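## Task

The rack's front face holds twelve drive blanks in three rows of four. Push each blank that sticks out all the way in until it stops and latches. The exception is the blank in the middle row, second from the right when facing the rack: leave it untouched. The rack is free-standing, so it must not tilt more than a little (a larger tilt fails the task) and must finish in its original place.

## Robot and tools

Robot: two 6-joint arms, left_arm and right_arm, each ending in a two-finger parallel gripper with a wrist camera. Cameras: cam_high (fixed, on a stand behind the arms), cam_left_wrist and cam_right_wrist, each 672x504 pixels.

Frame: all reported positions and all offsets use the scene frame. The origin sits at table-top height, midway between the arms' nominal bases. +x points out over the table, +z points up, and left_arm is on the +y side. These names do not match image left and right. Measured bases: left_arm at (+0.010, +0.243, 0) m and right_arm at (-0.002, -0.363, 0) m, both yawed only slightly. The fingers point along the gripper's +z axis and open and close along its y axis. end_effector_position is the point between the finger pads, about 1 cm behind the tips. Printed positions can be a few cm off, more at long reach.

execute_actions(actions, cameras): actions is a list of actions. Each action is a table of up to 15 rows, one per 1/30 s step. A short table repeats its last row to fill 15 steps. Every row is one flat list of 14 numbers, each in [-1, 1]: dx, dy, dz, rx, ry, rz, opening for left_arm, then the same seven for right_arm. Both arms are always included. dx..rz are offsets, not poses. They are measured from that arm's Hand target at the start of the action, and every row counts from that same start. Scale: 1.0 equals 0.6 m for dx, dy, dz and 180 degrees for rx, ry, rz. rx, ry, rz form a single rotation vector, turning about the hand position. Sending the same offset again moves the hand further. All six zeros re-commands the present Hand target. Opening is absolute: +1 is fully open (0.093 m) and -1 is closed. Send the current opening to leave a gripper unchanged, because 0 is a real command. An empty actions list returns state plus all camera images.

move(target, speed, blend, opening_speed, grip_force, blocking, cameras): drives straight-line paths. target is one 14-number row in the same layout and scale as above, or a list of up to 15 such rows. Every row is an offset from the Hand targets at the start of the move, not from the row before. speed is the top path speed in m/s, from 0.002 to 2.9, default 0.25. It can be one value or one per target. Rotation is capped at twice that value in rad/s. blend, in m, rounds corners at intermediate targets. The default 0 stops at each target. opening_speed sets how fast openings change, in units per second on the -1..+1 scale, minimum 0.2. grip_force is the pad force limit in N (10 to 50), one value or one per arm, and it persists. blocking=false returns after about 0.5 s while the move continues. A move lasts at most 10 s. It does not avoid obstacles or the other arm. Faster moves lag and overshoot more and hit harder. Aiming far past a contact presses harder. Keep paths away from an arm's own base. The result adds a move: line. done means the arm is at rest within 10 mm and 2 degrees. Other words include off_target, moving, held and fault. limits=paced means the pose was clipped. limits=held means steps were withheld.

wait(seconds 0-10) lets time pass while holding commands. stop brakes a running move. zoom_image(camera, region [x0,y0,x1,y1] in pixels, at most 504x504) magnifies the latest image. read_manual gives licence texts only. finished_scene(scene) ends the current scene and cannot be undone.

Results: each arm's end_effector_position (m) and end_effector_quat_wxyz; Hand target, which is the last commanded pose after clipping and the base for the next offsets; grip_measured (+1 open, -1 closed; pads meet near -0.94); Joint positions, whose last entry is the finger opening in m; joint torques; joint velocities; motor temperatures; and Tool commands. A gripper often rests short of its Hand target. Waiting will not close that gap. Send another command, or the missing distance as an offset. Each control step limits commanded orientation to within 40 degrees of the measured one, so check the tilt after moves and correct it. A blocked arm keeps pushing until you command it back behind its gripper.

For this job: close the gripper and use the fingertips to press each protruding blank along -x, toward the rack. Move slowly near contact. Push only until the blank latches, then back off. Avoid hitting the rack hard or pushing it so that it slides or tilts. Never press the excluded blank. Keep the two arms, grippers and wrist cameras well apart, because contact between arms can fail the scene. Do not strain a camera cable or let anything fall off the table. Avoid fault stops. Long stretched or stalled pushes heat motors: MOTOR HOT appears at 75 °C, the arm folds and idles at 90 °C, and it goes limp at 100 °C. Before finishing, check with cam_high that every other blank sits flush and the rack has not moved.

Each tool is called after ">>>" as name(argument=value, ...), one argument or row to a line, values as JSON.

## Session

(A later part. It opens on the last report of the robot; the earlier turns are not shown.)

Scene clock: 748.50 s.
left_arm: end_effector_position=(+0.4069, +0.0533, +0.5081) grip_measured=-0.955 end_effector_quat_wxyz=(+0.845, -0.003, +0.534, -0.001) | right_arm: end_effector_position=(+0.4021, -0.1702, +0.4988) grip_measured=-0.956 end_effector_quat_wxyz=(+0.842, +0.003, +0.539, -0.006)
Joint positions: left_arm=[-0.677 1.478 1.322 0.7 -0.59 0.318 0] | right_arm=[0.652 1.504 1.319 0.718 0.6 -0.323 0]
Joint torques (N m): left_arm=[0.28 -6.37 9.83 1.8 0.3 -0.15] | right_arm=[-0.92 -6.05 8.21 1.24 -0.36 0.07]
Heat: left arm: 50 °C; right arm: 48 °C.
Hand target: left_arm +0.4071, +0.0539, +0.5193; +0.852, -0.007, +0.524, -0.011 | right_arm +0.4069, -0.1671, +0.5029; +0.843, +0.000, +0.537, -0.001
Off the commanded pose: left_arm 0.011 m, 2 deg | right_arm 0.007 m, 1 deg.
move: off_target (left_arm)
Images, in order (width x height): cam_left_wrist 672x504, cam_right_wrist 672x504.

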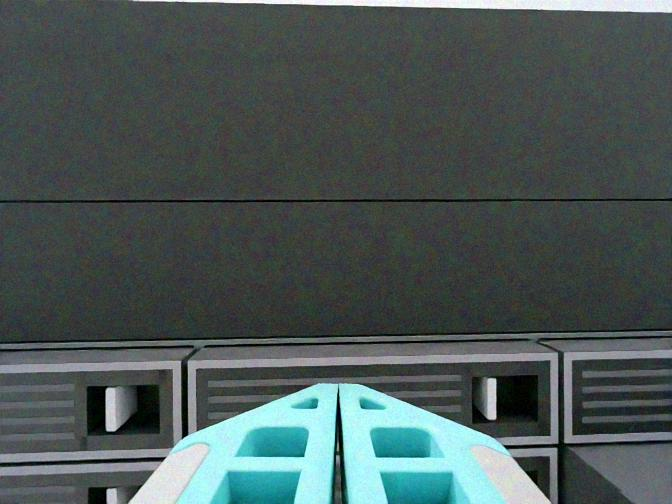

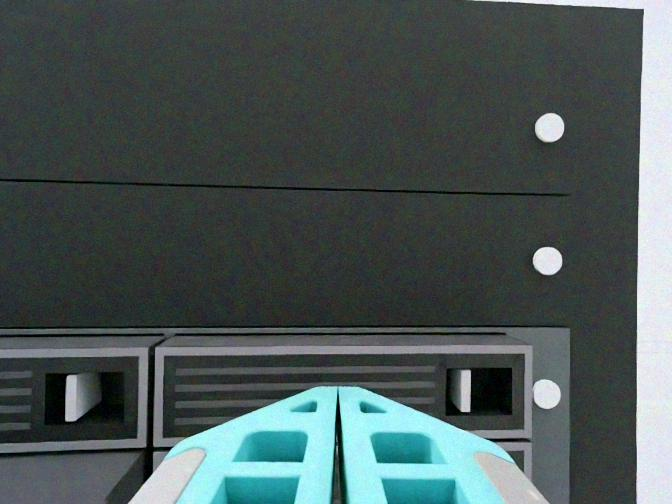

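>>> move(
  target=[
    [-0.1035, 0, 0, 0, 0, 0, -0.96, -0.1032, 0, 0, 0, 0, 0, -0.96],
    [-0.1035, 0.1852, -0.0913, 0, 0, 0, -0.96, -0.1032, 0.0052, -0.097, 0, 0, 0, -0.96],
    [-0.0127, 0.1852, -0.0913, 0, 0, 0, -0.96, -0.0007, 0.0052, -0.097, 0, 0, 0, -0.96],
  ],
  speed=[0.25, 0.35, 0.12],
  blend=[0.015, 0.015, 0],
  cameras=["cam_left_wrist", "cam_right_wrist"],
)

Scene clock: 775.33 s.
left_arm: end_effector_position=(+0.4004, +0.1645, +0.4491) grip_measured=-0.955 end_effector_quat_wxyz=(+0.841, -0.004, +0.541, -0.001) | right_arm: end_effector_position=(+0.4014, -0.1677, +0.4402) grip_measured=-0.956 end_effector_quat_wxyz=(+0.841, +0.002, +0.540, -0.007)
Joint positions: left_arm=[-0.34 1.23 0.93 0.748 -0.297 0.131 0] | right_arm=[0.66 1.52 1.103 0.948 0.607 -0.328 0]
Joint torques (N m): left_arm=[0.35 -4.05 10.1 2.2 0.24 -0.11] | right_arm=[-0.88 -6.02 8.16 1.29 -0.38 0.08]
Heat: left arm: 49 °C; right arm: 50 °C.
Hand target: left_arm +0.3995, +0.1651, +0.4646; +0.852, -0.007, +0.524, -0.011 | right_arm +0.4065, -0.1640, +0.4448; +0.843, +0.000, +0.537, +0.000
Off the commanded pose: left_arm 0.015 m, 3 deg | right_arm 0.008 m, 1 deg.
move: off_target (left_arm)
Images, in order (width x height): cam_left_wrist 672x504, cam_right_wrist 672x504.

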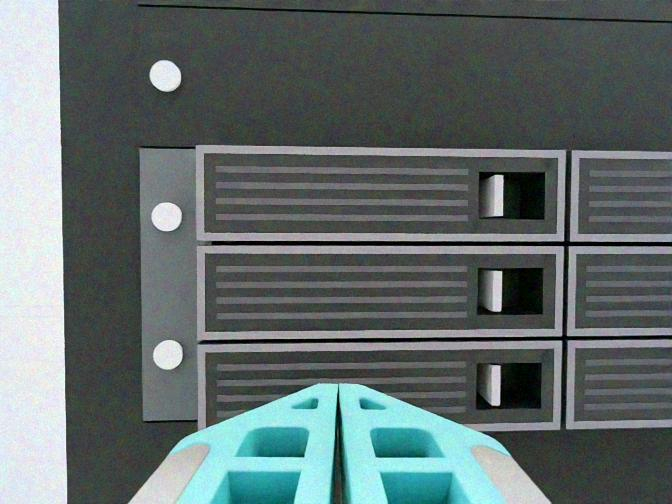

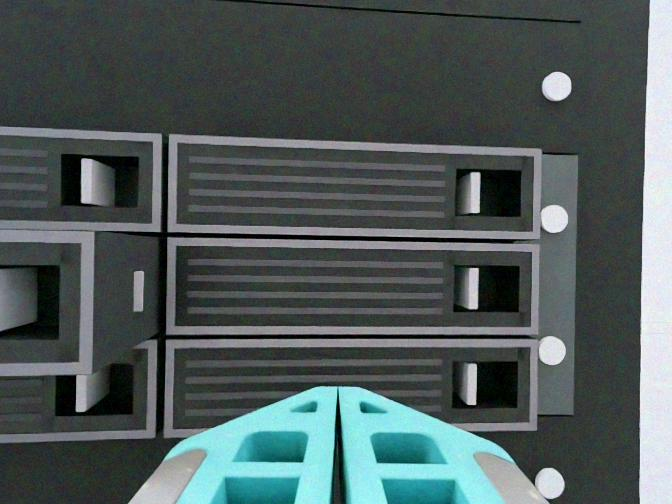

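>>> move(
  target=[
    [-0.1158, 0, 0, 0, 0, 0, -0.96, -0.1275, 0, 0, 0, 0, 0, -0.96],
    [-0.1158, 0, 0.0973, 0, 0.25, 0, -0.96, -0.1275, 0, 0.1025, 0, 0.25, 0, -0.96],
    [0.0008, 0, 0.0973, 0, 0.25, 0, -0.96, 0.0005, 0, 0.1025, 0, 0.25, 0, -0.96],
  ],
  speed=[0.25, 0.25, 0.1],
  blend=[0.015, 0.015, 0],
  cameras=["all"],
)

Scene clock: 825.77 s.
left_arm: end_effector_position=(+0.3991, +0.1647, +0.5199) grip_measured=-0.955 end_effector_quat_wxyz=(+0.584, -0.015, +0.812, -0.006) | right_arm: end_effector_position=(+0.4024, -0.1672, +0.5049) grip_measured=-0.956 end_effector_quat_wxyz=(+0.598, -0.002, +0.801, +0.002)
Joint positions: left_arm=[-0.351 1.71 2.559 -1.191 -0.324 -0.141 0] | right_arm=[0.669 1.988 2.843 -1.217 0.637 0.221 0]
Joint torques (N m): left_arm=[0.35 -5.46 6.17 2.37 0.06 0.13] | right_arm=[-0.85 -7.71 5.29 1.8 -0.01 -0.13]
Heat: left arm: 48 °C; right arm: 51 °C.
Hand target: left_arm +0.4000, +0.1651, +0.5229; +0.586, -0.011, +0.810, -0.008 | right_arm +0.4068, -0.1639, +0.5063; +0.574, +0.000, +0.819, -0.001
Off the commanded pose: left_arm 0.003 m, 1 deg | right_arm 0.006 m, 3 deg.
elbow stopped short (right arm): the move would have taken joint 3 (elbow) straighter than the controller allows.
move: off_target (right_arm)

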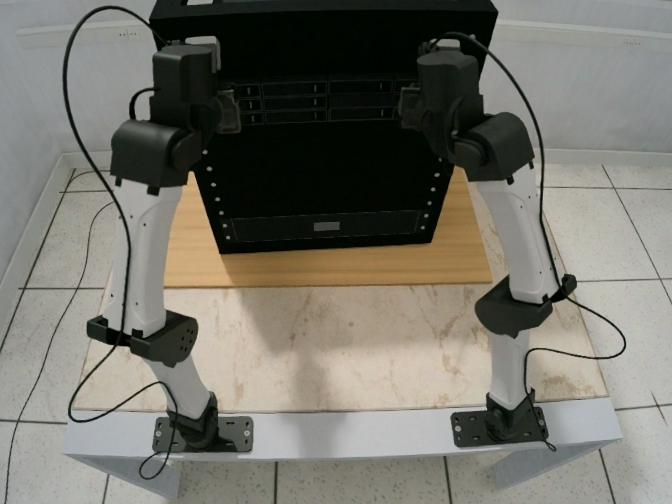

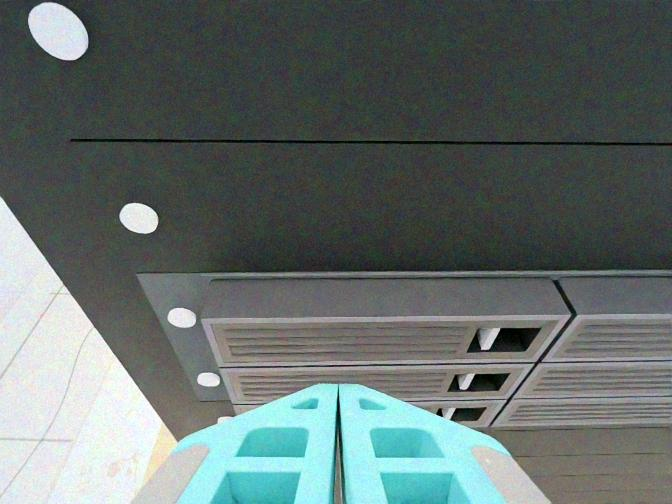

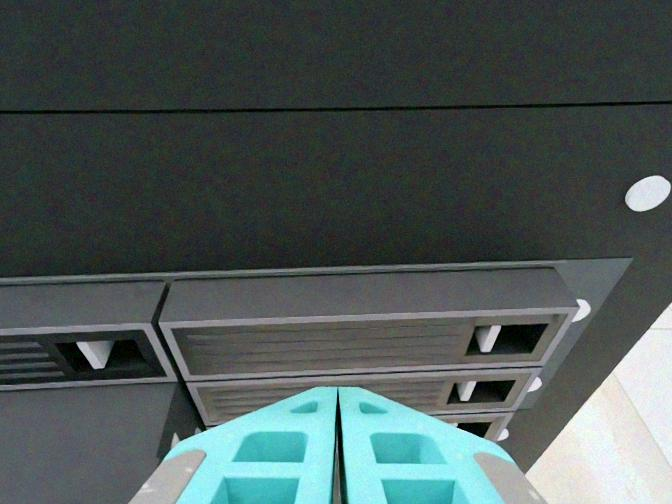

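>>> move(
  target=[
    [-0.1167, 0, 0, 0, 0, 0, -0.96, -0.1197, 0, 0, 0, 0, 0, -0.96],
    [-0.1167, -0.1085, -0.0848, 0, -0.25, 0, -0.96, -0.1197, 0.0732, -0.0738, 0, -0.25, 0, -0.96],
  ],
  speed=[0.25, 0.25],
  blend=[0.02, 0],
  cameras=["all"],
)

Scene clock: 860.40 s.
left_arm: end_effector_position=(+0.3296, +0.1058, +0.4715) grip_measured=-0.955 end_effector_quat_wxyz=(+0.849, -0.016, +0.528, -0.008) | right_arm: end_effector_position=(+0.3291, -0.1250, +0.4727) grip_measured=-0.956 end_effector_quat_wxyz=(+0.845, +0.014, +0.535, +0.008)
Joint positions: left_arm=[-0.711 1.122 0.903 0.796 -0.629 0.326 0] | right_arm=[0.923 1.461 1.134 1.008 0.823 -0.501 0]
Joint torques (N m): left_arm=[-0.77 -2.44 7.3 1.88 0.36 0.12] | right_arm=[-1.21 -5.15 4.49 1.21 -0.48 -0.13]
Heat: left arm: 46 °C; right arm: 47 °C.
Hand target: left_arm +0.3300, +0.1000, +0.4720; +0.852, -0.007, +0.524, -0.011 | right_arm +0.3350, -0.1200, +0.4620; +0.843, +0.000, +0.537, +0.000
Off the commanded pose: left_arm 0.006 m, 1 deg | right_arm 0.013 m, 2 deg.
move: off_target (right_arm)

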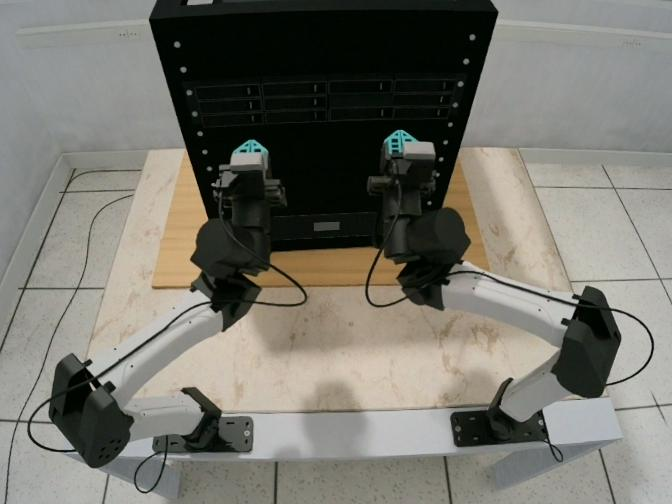

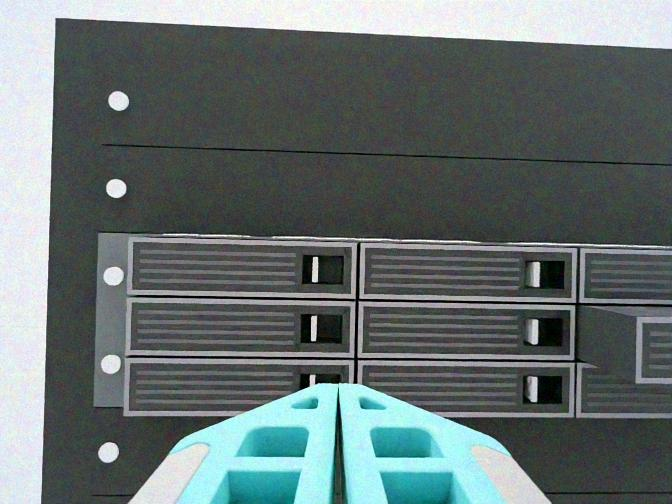

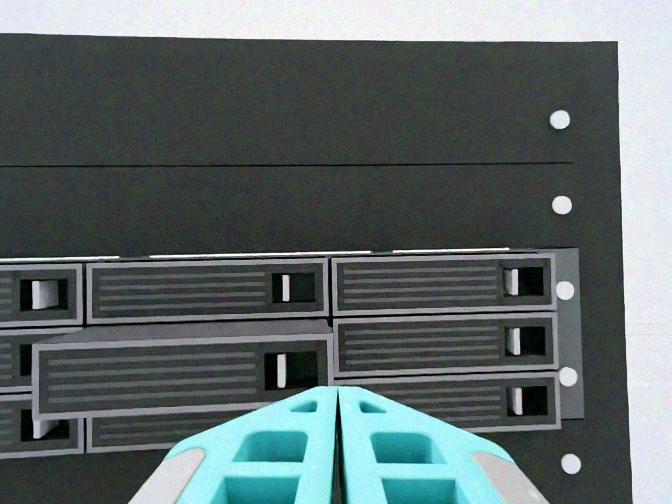

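>>> move(
  target=[
    [0.025, 0.1083, 0.0323, 0, 0, 0, -0.96, 0.025, -0.0733, 0.0195, 0, 0, 0, -0.96],
    [0.0917, 0.1083, 0.0323, 0, 0, 0, -0.96, 0.0917, -0.0733, 0.0195, 0, 0, 0, -0.96],
    [0.1395, 0.1083, 0.0323, 0, 0, 0, -0.96, 0.1428, -0.0733, 0.0195, 0, 0, 0, -0.96],
    [0.025, 0.1083, 0.0323, 0, 0, 0, -0.96, 0.025, -0.0733, 0.0195, 0, 0, 0, -0.96],
    [0.025, -0.0758, 0.0223, 0, 0, 0, -0.96, 0.025, -0.0733, -0.0283, 0, 0, 0, -0.96],
    [0.0917, -0.0758, 0.0223, 0, 0, 0, -0.96, 0.0917, -0.0733, -0.0283, 0, 0, 0, -0.96],
    [0.1518, -0.0758, 0.0223, 0, 0, 0, -0.96, 0.1428, -0.0733, -0.0283, 0, 0, 0, -0.96],
  ],
  speed=[0.25, 0.2, 0.05, 0.25, 0.25, 0.2, 0.05],
  blend=[0.01, 0.005, 0, 0.01, 0.01, 0.005, 0],
  cameras=["cam_left_wrist", "cam_right_wrist"],
)

Scene clock: 895.50 s.
left_arm: end_effector_position=(+0.4200, +0.0546, +0.4742) grip_measured=-0.955 end_effector_quat_wxyz=(+0.845, -0.003, +0.535, -0.001) | right_arm: end_effector_position=(+0.4143, -0.1670, +0.4421) grip_measured=-0.956 end_effector_quat_wxyz=(+0.843, +0.003, +0.538, -0.005)
Joint positions: left_arm=[-0.65 1.511 1.221 0.822 -0.567 0.301 0] | right_arm=[0.636 1.561 1.147 0.942 0.585 -0.312 0]
Joint torques (N m): left_arm=[0.25 -6.58 9.91 1.86 0.3 -0.13] | right_arm=[-1.11 -6.42 8.18 1.25 -0.34 0.03]
Motor temperatures (°C): left_arm=[27 33 46 37 26 26 26] | right_arm=[25 37 46 38 26 23 27]
Heat: left arm: 46 °C; right arm: 46 °C.
Hand target: left_arm +0.4210, +0.0545, +0.4854; +0.852, -0.007, +0.524, -0.011 | right_arm +0.4206, -0.1639, +0.4451; +0.843, +0.000, +0.537, +0.000
Off the commanded pose: left_arm 0.011 m, 2 deg | right_arm 0.008 m, 1 deg.
move: off_target (left_arm)
Images, in order (width x height): cam_left_wrist 672x504, cam_right_wrist 672x504.

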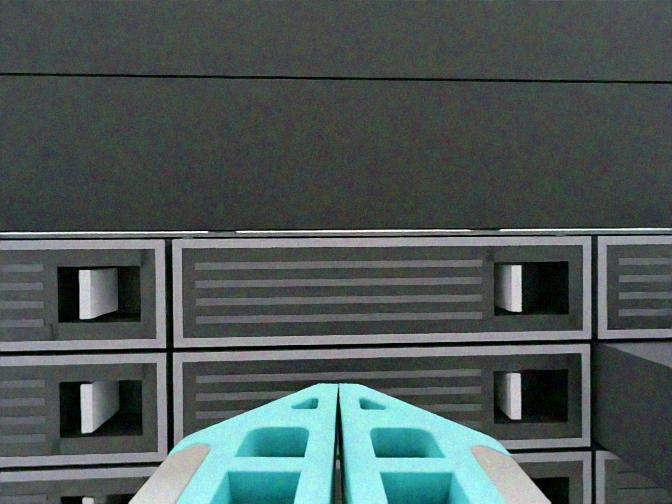

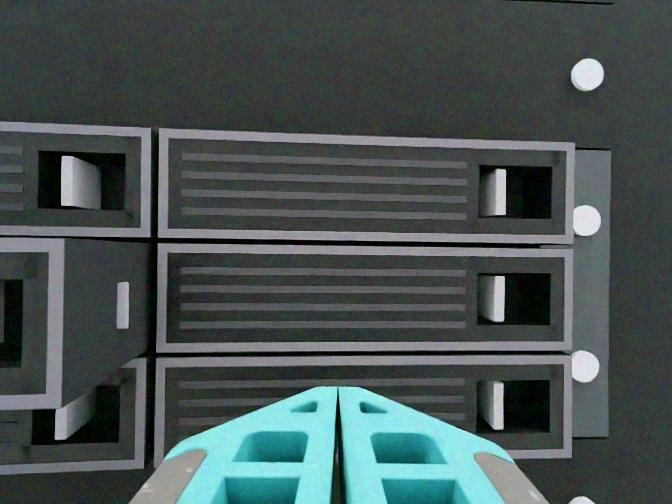

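>>> move(
  target=[-0.15, 0.05, 0, 0, 0, 0, -0.96, -0.15, 0, 0, 0, 0, 0, -0.96],
  speed=0.2,
  cameras=["all"],
)

Scene clock: 908.23 s.
left_arm: end_effector_position=(+0.3322, +0.0846, +0.4871) grip_measured=-0.955 end_effector_quat_wxyz=(+0.853, -0.007, +0.521, -0.016) | right_arm: end_effector_position=(+0.3349, -0.1604, +0.4465) grip_measured=-0.956 end_effector_quat_wxyz=(+0.844, -0.005, +0.537, +0.002)
Joint positions: left_arm=[-0.756 1.185 0.985 0.806 -0.637 0.359 0] | right_arm=[0.82 1.351 0.96 0.99 0.72 -0.43 0]
Joint torques (N m): left_arm=[-0.98 -4.33 6.93 1.66 0.05 0.15] | right_arm=[0.46 -7.53 4.49 1.33 -0.06 -0.11]
Heat: left arm: 46 °C; right arm: 48 °C.
Hand target: left_arm +0.3310, +0.0845, +0.4855; +0.852, -0.007, +0.524, -0.011 | right_arm +0.3306, -0.1639, +0.4450; +0.843, +0.000, +0.537, -0.001
Off the commanded pose: left_arm 0.002 m, 1 deg | right_arm 0.006 m, 1 deg.
move: done

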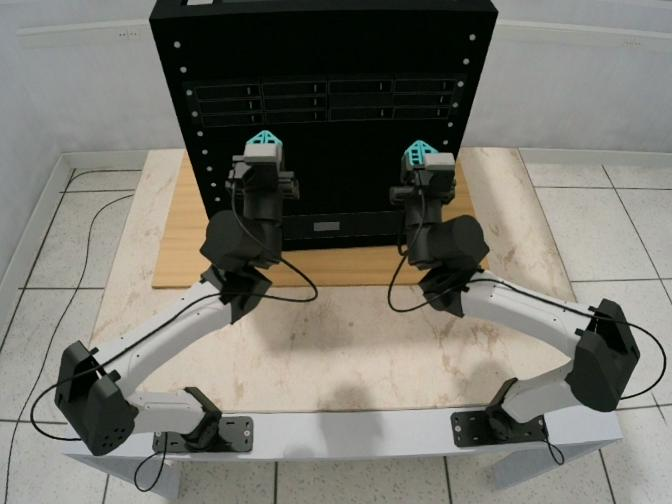

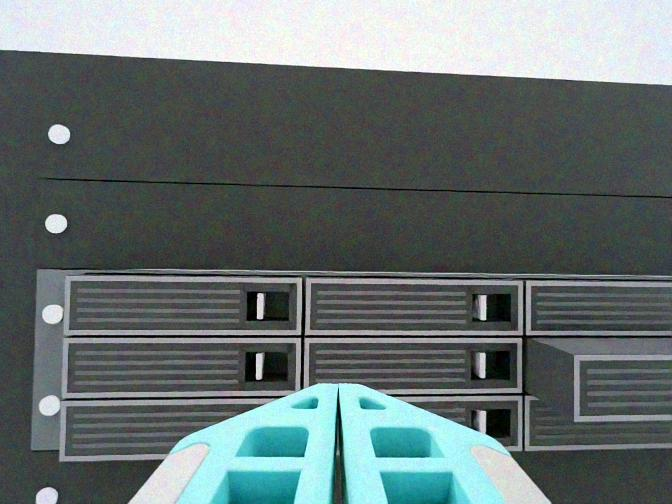

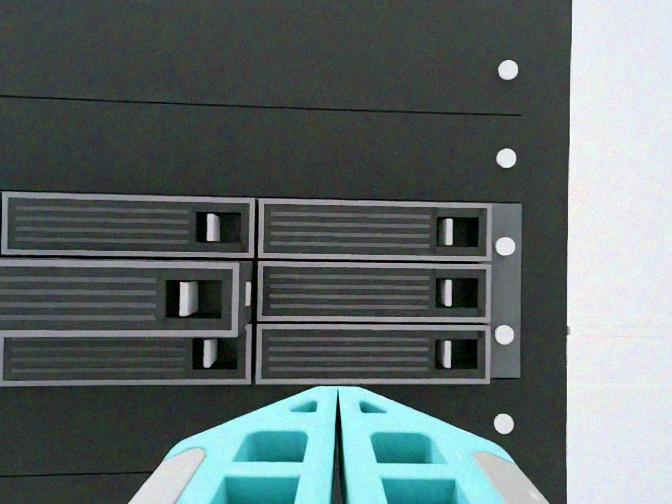

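>>> finished_scene(
  scene=1,
)

The scene is finished: the task was done.


## Next scene

The rack's front face holds twelve drive blanks in three rows of four. Push each blank that sticks out all the way in until it stops and latches. The exception is the blank in the top row, second from the left when facing the rack: leave it untouched. The rack is free-standing, so it must not tilt more than a little (a larger tilt fails the task) and must finish in its original place.

>>> execute_actions(
  actions=[],
)

>>> zoom_image(
  camera="cam_high",
  region=[140, 0, 508, 150],
)

Scene clock: 0.00 s.
left_arm: end_effector_position=(+0.3926, +0.2211, +0.0774) grip_measured=+1.000 end_effector_quat_wxyz=(+0.575, +0.038, +0.817, -0.007) | right_arm: end_effector_position=(+0.3771, -0.3674, +0.0774) grip_measured=+1.000 end_effector_quat_wxyz=(+0.572, +0.043, +0.812, -0.110)
Joint positions: left_arm=[-0.073 1.602 0.32 0.935 0.004 0.036 0.093] | right_arm=[0.143 1.625 0.326 0.947 0.37 -0.005 0.093]
Joint velocities: within noise
Joint torques (N m): no reading
Motor temperatures (°C): left_arm=[27 31 34 27 26 26 26] | right_arm=[25 32 37 31 25 23 27]
Heat: left arm: 34 °C; right arm: 37 °C.
Hand target: left_arm +0.3964, +0.2209, +0.0858; +0.585, +0.038, +0.810, -0.007 | right_arm +0.3790, -0.3671, +0.0815; +0.577, +0.044, +0.808, -0.109
Tool commands: left_gripper/opening=+1.0 right_gripper/opening=+1.0

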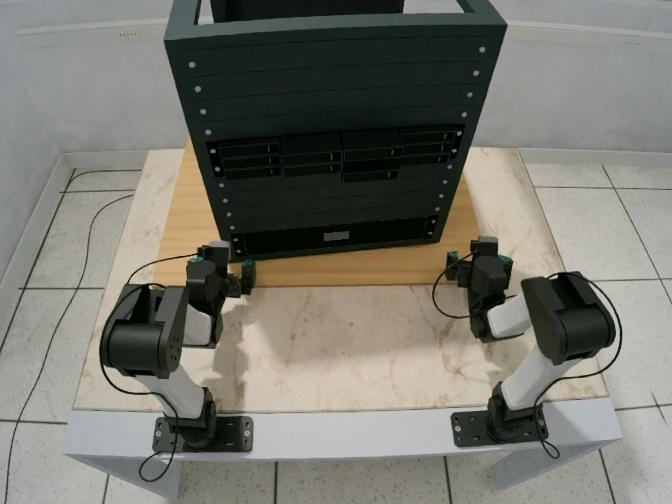

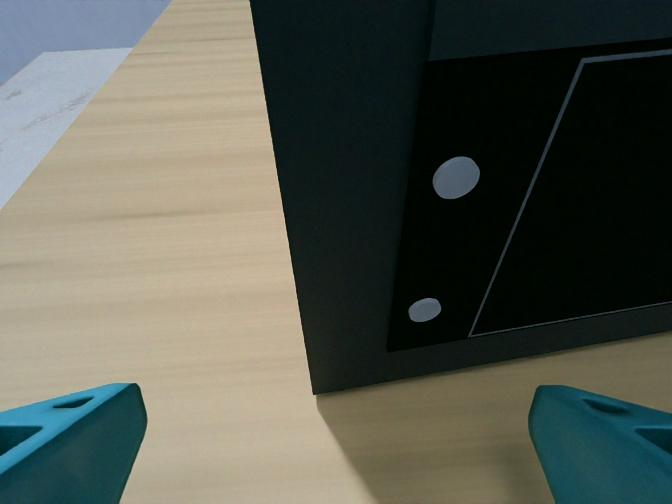

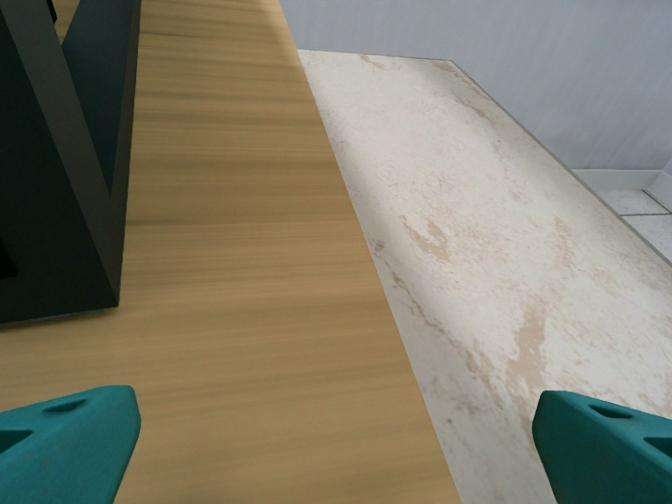

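Scaled by 1.370 from the camera's 672x504 image, which has a finer 960x720 frame.

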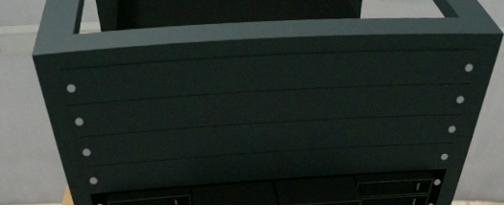

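>>> zoom_image(
  camera="cam_high",
  region=[200, 115, 340, 195],
)

>>> zoom_image(
  camera="cam_high",
  region=[335, 110, 475, 190],
)

Scaled by 3.600 from the camera's 672x504 image, which has a finer 960x720 frame.

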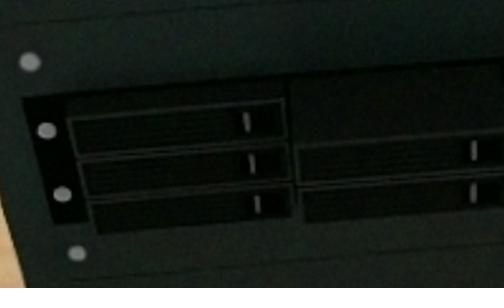

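Scaled by 3.600 from the camera's 672x504 image, which has a finer 960x720 frame.

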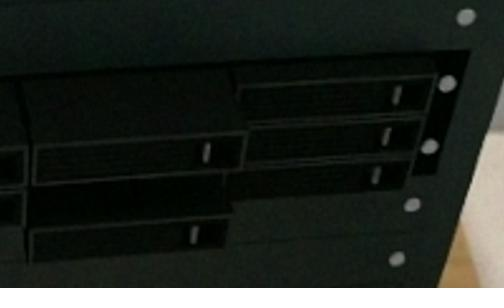

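>>> move(
  target=[-0.1523, -0.2515, 0.4487, -0.0119, -0.2511, 0.0532, -0.96, -0.1017, 0.3785, 0.4558, 0.029, -0.2431, 0.1129, -0.96],
  speed=0.35,
  cameras=["cam_left_wrist", "cam_right_wrist"],
)

Scene clock: 32.83 s.
left_arm: end_effector_position=(+0.3081, +0.0654, +0.3407) grip_measured=-0.955 end_effector_quat_wxyz=(+0.836, -0.005, +0.546, +0.047) | right_arm: end_effector_position=(+0.3170, -0.1430, +0.3468) grip_measured=-0.956 end_effector_quat_wxyz=(+0.837, -0.039, +0.544, +0.049)
Joint positions: left_arm=[-0.932 1.393 0.534 1.528 -0.863 0.588 0] | right_arm=[0.869 1.433 0.629 1.348 0.668 -0.372 0]
Joint torques (N m): left_arm=[-0.66 -4.37 8.38 2.07 0.11 0.1] | right_arm=[0.12 -4.68 7.16 1.44 -0.17 -0.13]
Motor temperatures (°C): left_arm=[27 32 36 34 26 26 26] | right_arm=[25 33 38 35 25 23 27]
Heat: left arm: 36 °C; right arm: 38 °C.
Hand target: left_arm +0.3050, +0.0699, +0.3549; +0.850, -0.039, +0.523, +0.041 | right_arm +0.3180, -0.1402, +0.3550; +0.842, -0.033, +0.536, +0.052
Off the commanded pose: left_arm 0.015 m, 5 deg | right_arm 0.009 m, 1 deg.
joint sent to its limit (left arm) — joint 4 (wrist pitch), upper limit. The joint targets still meet the commanded pose.
move: off_target (left_arm)
Images, in order (width x height): cam_left_wrist 672x504, cam_right_wrist 672x504.

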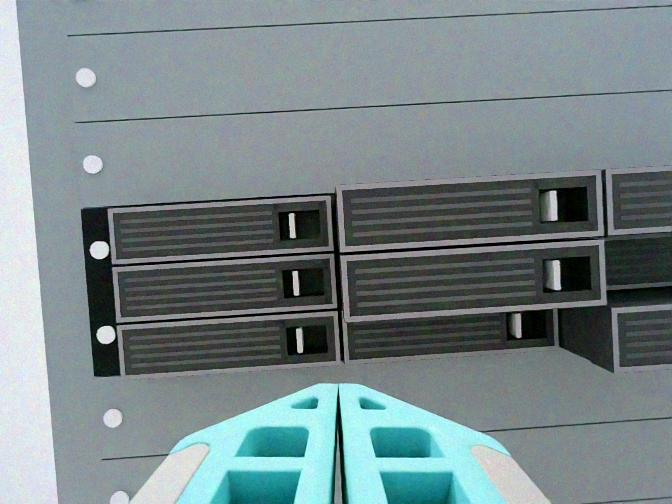

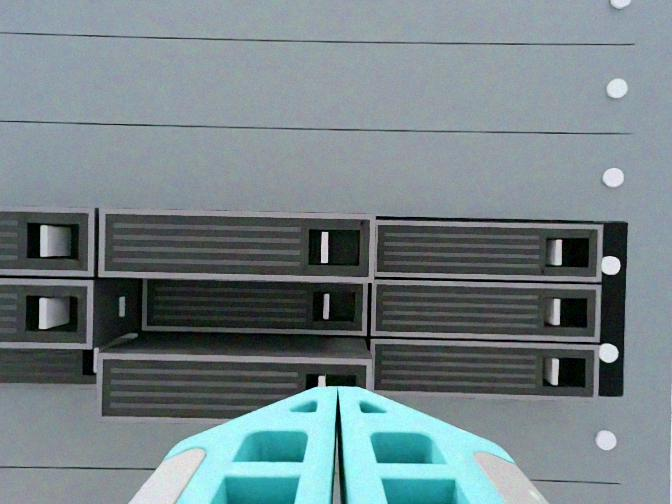

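>>> move(
  target=[
    [0,0,0,0,0,0,-0.96, 0.05,0.0787,-0.0283,0,0,0,-0.96],
    [0,0,0,0,0,0,-0.96, 0.0867,0.0837,-0.0283,0,0,0,-0.96],
    [0,0,0,0,0,0,-0.96, 0.1842,0.0953,-0.0283,0,0,0,-0.96],
    [0,0,0,0,0,0,-0.96, 0.045,0.0787,-0.0283,0,0,0,-0.96],
    [0,0,0,0,0,0,-0.96, 0.045,0.0787,0.0675,0,0,0,-0.96],
    [0,0,0,0,0,0,-0.96, 0.0867,0.0837,0.0675,0,0,0,-0.96],
    [0,0,0,0,0,0,-0.96, 0.1842,0.0953,0.0675,0,0,0,-0.96],
    [0,0,0,0,0,0,-0.96, 0.045,0.0787,0.0675,0,0,0,-0.96],
    [0.05,-0.0948,0.0268,0,0,0,-0.96, 0.0117,-0.0997,0.025,0,0,0,-0.96],
    [0.1025,-0.089,0.0268,0,0,0,-0.96, 0.0117,-0.0997,0.025,0,0,0,-0.96],
  ],
  speed=[0.15,0.12,0.05,0.2,0.2,0.12,0.05,0.2,0.25,0.1],
  blend=[0.005,0.005,0,0.01,0.005,0.005,0,0.02,0.01,0],
  cameras=["cam_left_wrist", "cam_right_wrist", "cam_high"],
)

Scene clock: 91.43 s.
left_arm: end_effector_position=(+0.3643, +0.0193, +0.3634) grip_measured=-0.955 end_effector_quat_wxyz=(+0.845, -0.034, +0.532, +0.051) | right_arm: end_effector_position=(+0.3260, -0.1987, +0.3738) grip_measured=-0.956 end_effector_quat_wxyz=(+0.844, -0.027, +0.533, +0.048)
Joint positions: left_arm=[-0.889 1.676 0.874 1.525 -0.858 0.584 0] | right_arm=[0.688 1.241 0.599 1.163 0.523 -0.272 0]
Joint torques (N m): left_arm=[0.03 -6.94 8.54 1.37 0.48 -0.13] | right_arm=[-1.09 -6.04 4.25 1.29 -0.36 0.08]
Motor temperatures (°C): left_arm=[27 32 42 32 26 26 26] | right_arm=[25 34 42 35 25 23 27]
Heat: left arm: 42 °C; right arm: 42 °C.
Hand target: left_arm +0.3665, +0.0166, +0.3712; +0.851, -0.039, +0.523, +0.041 | right_arm +0.3250, -0.1999, +0.3700; +0.842, -0.033, +0.536, +0.052
Off the commanded pose: left_arm 0.008 m, 2 deg | right_arm 0.004 m, 1 deg.
move: done

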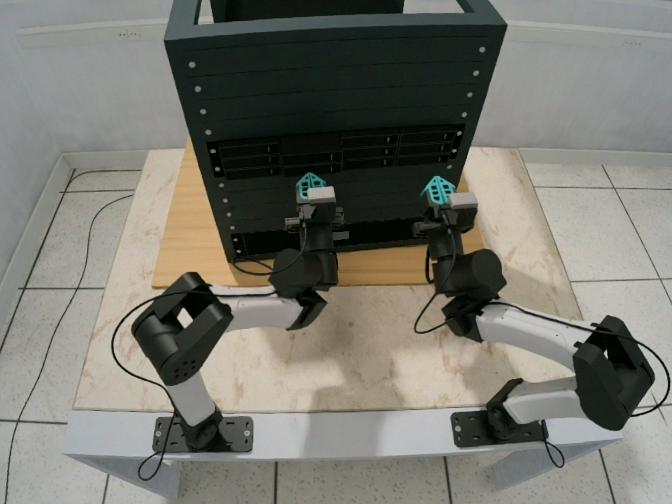

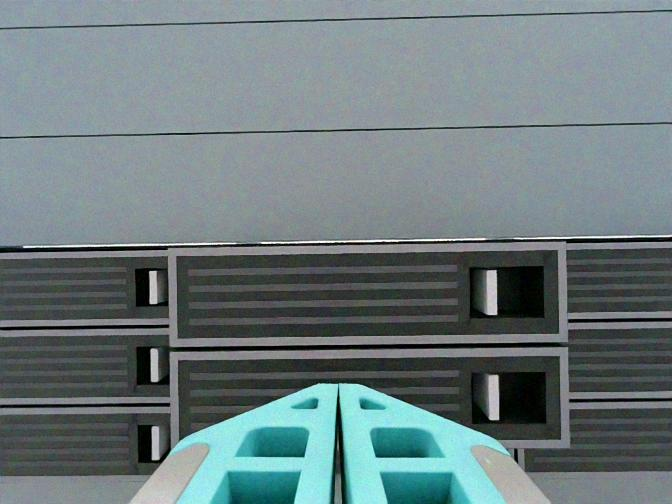

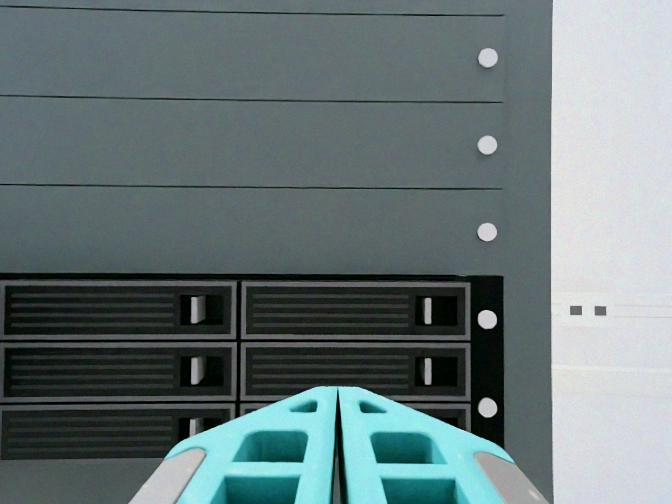

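>>> move(
  target=[
    [0.0083,0.001,-0.0092,0,0,0,-0.96, 0,0,0,0,0,0,-0.96],
    [0.0958,0.0098,-0.0092,0,0,0,-0.96, 0,0,0,0,0,0,-0.96],
    [-0.0608,-0.0068,-0.0092,0,0,0,-0.96, 0,0,0,0,0,0,-0.96],
  ],
  speed=[0.04,0.05,0.2],
  blend=[0.002,0,0],
  cameras=["all"],
)

Scene clock: 115.80 s.
left_arm: end_effector_position=(+0.3385, +0.0008, +0.3516) grip_measured=-0.955 end_effector_quat_wxyz=(+0.835, -0.003, +0.548, +0.047) | right_arm: end_effector_position=(+0.3261, -0.1986, +0.3737) grip_measured=-0.956 end_effector_quat_wxyz=(+0.844, -0.027, +0.533, +0.048)
Joint positions: left_arm=[-0.981 1.647 0.818 1.528 -0.9 0.634 0] | right_arm=[0.688 1.241 0.599 1.162 0.523 -0.272 0]
Joint torques (N m): left_arm=[-0.7 -9.96 5.83 2 0.14 0.11] | right_arm=[-1.1 -6.04 4.23 1.28 -0.34 0.08]
Heat: left arm: 40 °C; right arm: 41 °C.
Hand target: left_arm +0.3299, +0.0124, +0.3656; +0.850, -0.039, +0.523, +0.041 | right_arm +0.3250, -0.1998, +0.3700; +0.842, -0.033, +0.536, +0.052
Off the commanded pose: left_arm 0.020 m, 5 deg | right_arm 0.004 m, 1 deg.
joint sent to its limit (left arm) — joint 4 (wrist pitch), upper limit. The joint targets still meet the commanded pose.
move: off_target (left_arm)

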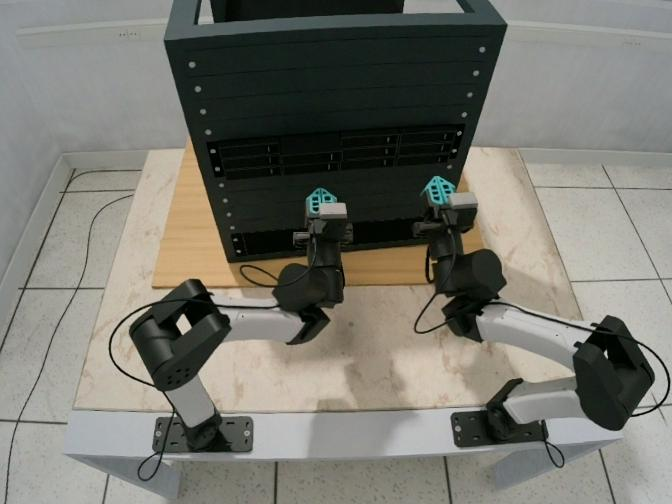

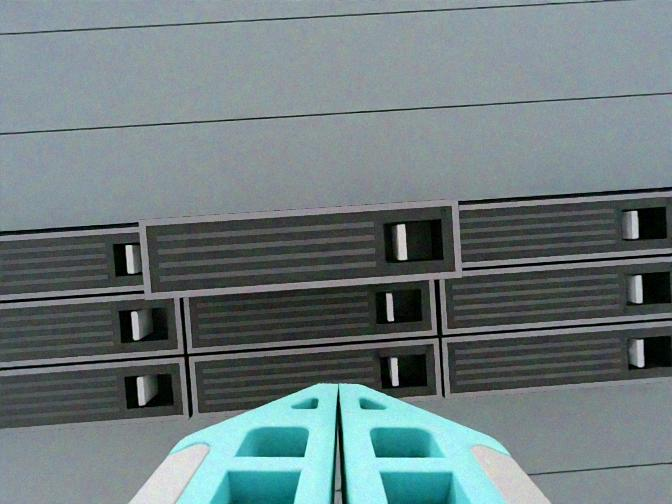

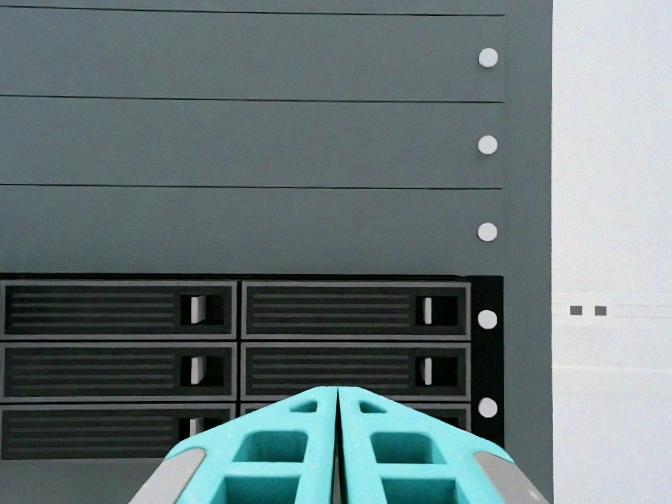

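>>> zoom_image(
  camera="cam_right_wrist",
  region=[150, 260, 330, 470],
)

>>> zoom_image(
  camera="cam_left_wrist",
  region=[420, 180, 672, 410],
)

Scaled by 2.400 from the camera's 672x504 image, which has a finer 960x720 frame.

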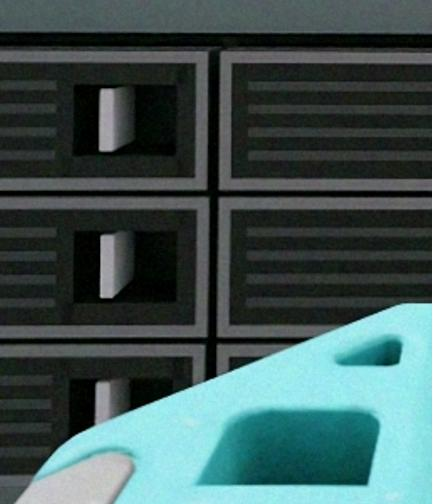

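Scaled by 2.000 from the camera's 672x504 image, which has a finer 960x720 frame.

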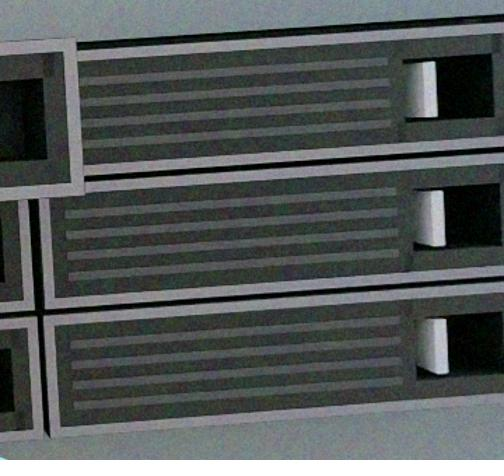

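>>> zoom_image(
  camera="cam_left_wrist",
  region=[150, 260, 460, 430],
)

Scaled by 1.626 from the camera's 672x504 image, which has a finer 960x720 frame.

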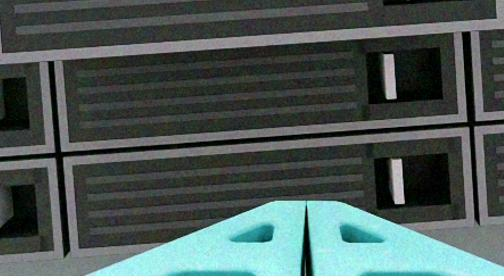

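>>> finished_scene(
  scene=2,
)

The scene is finished: the task was done.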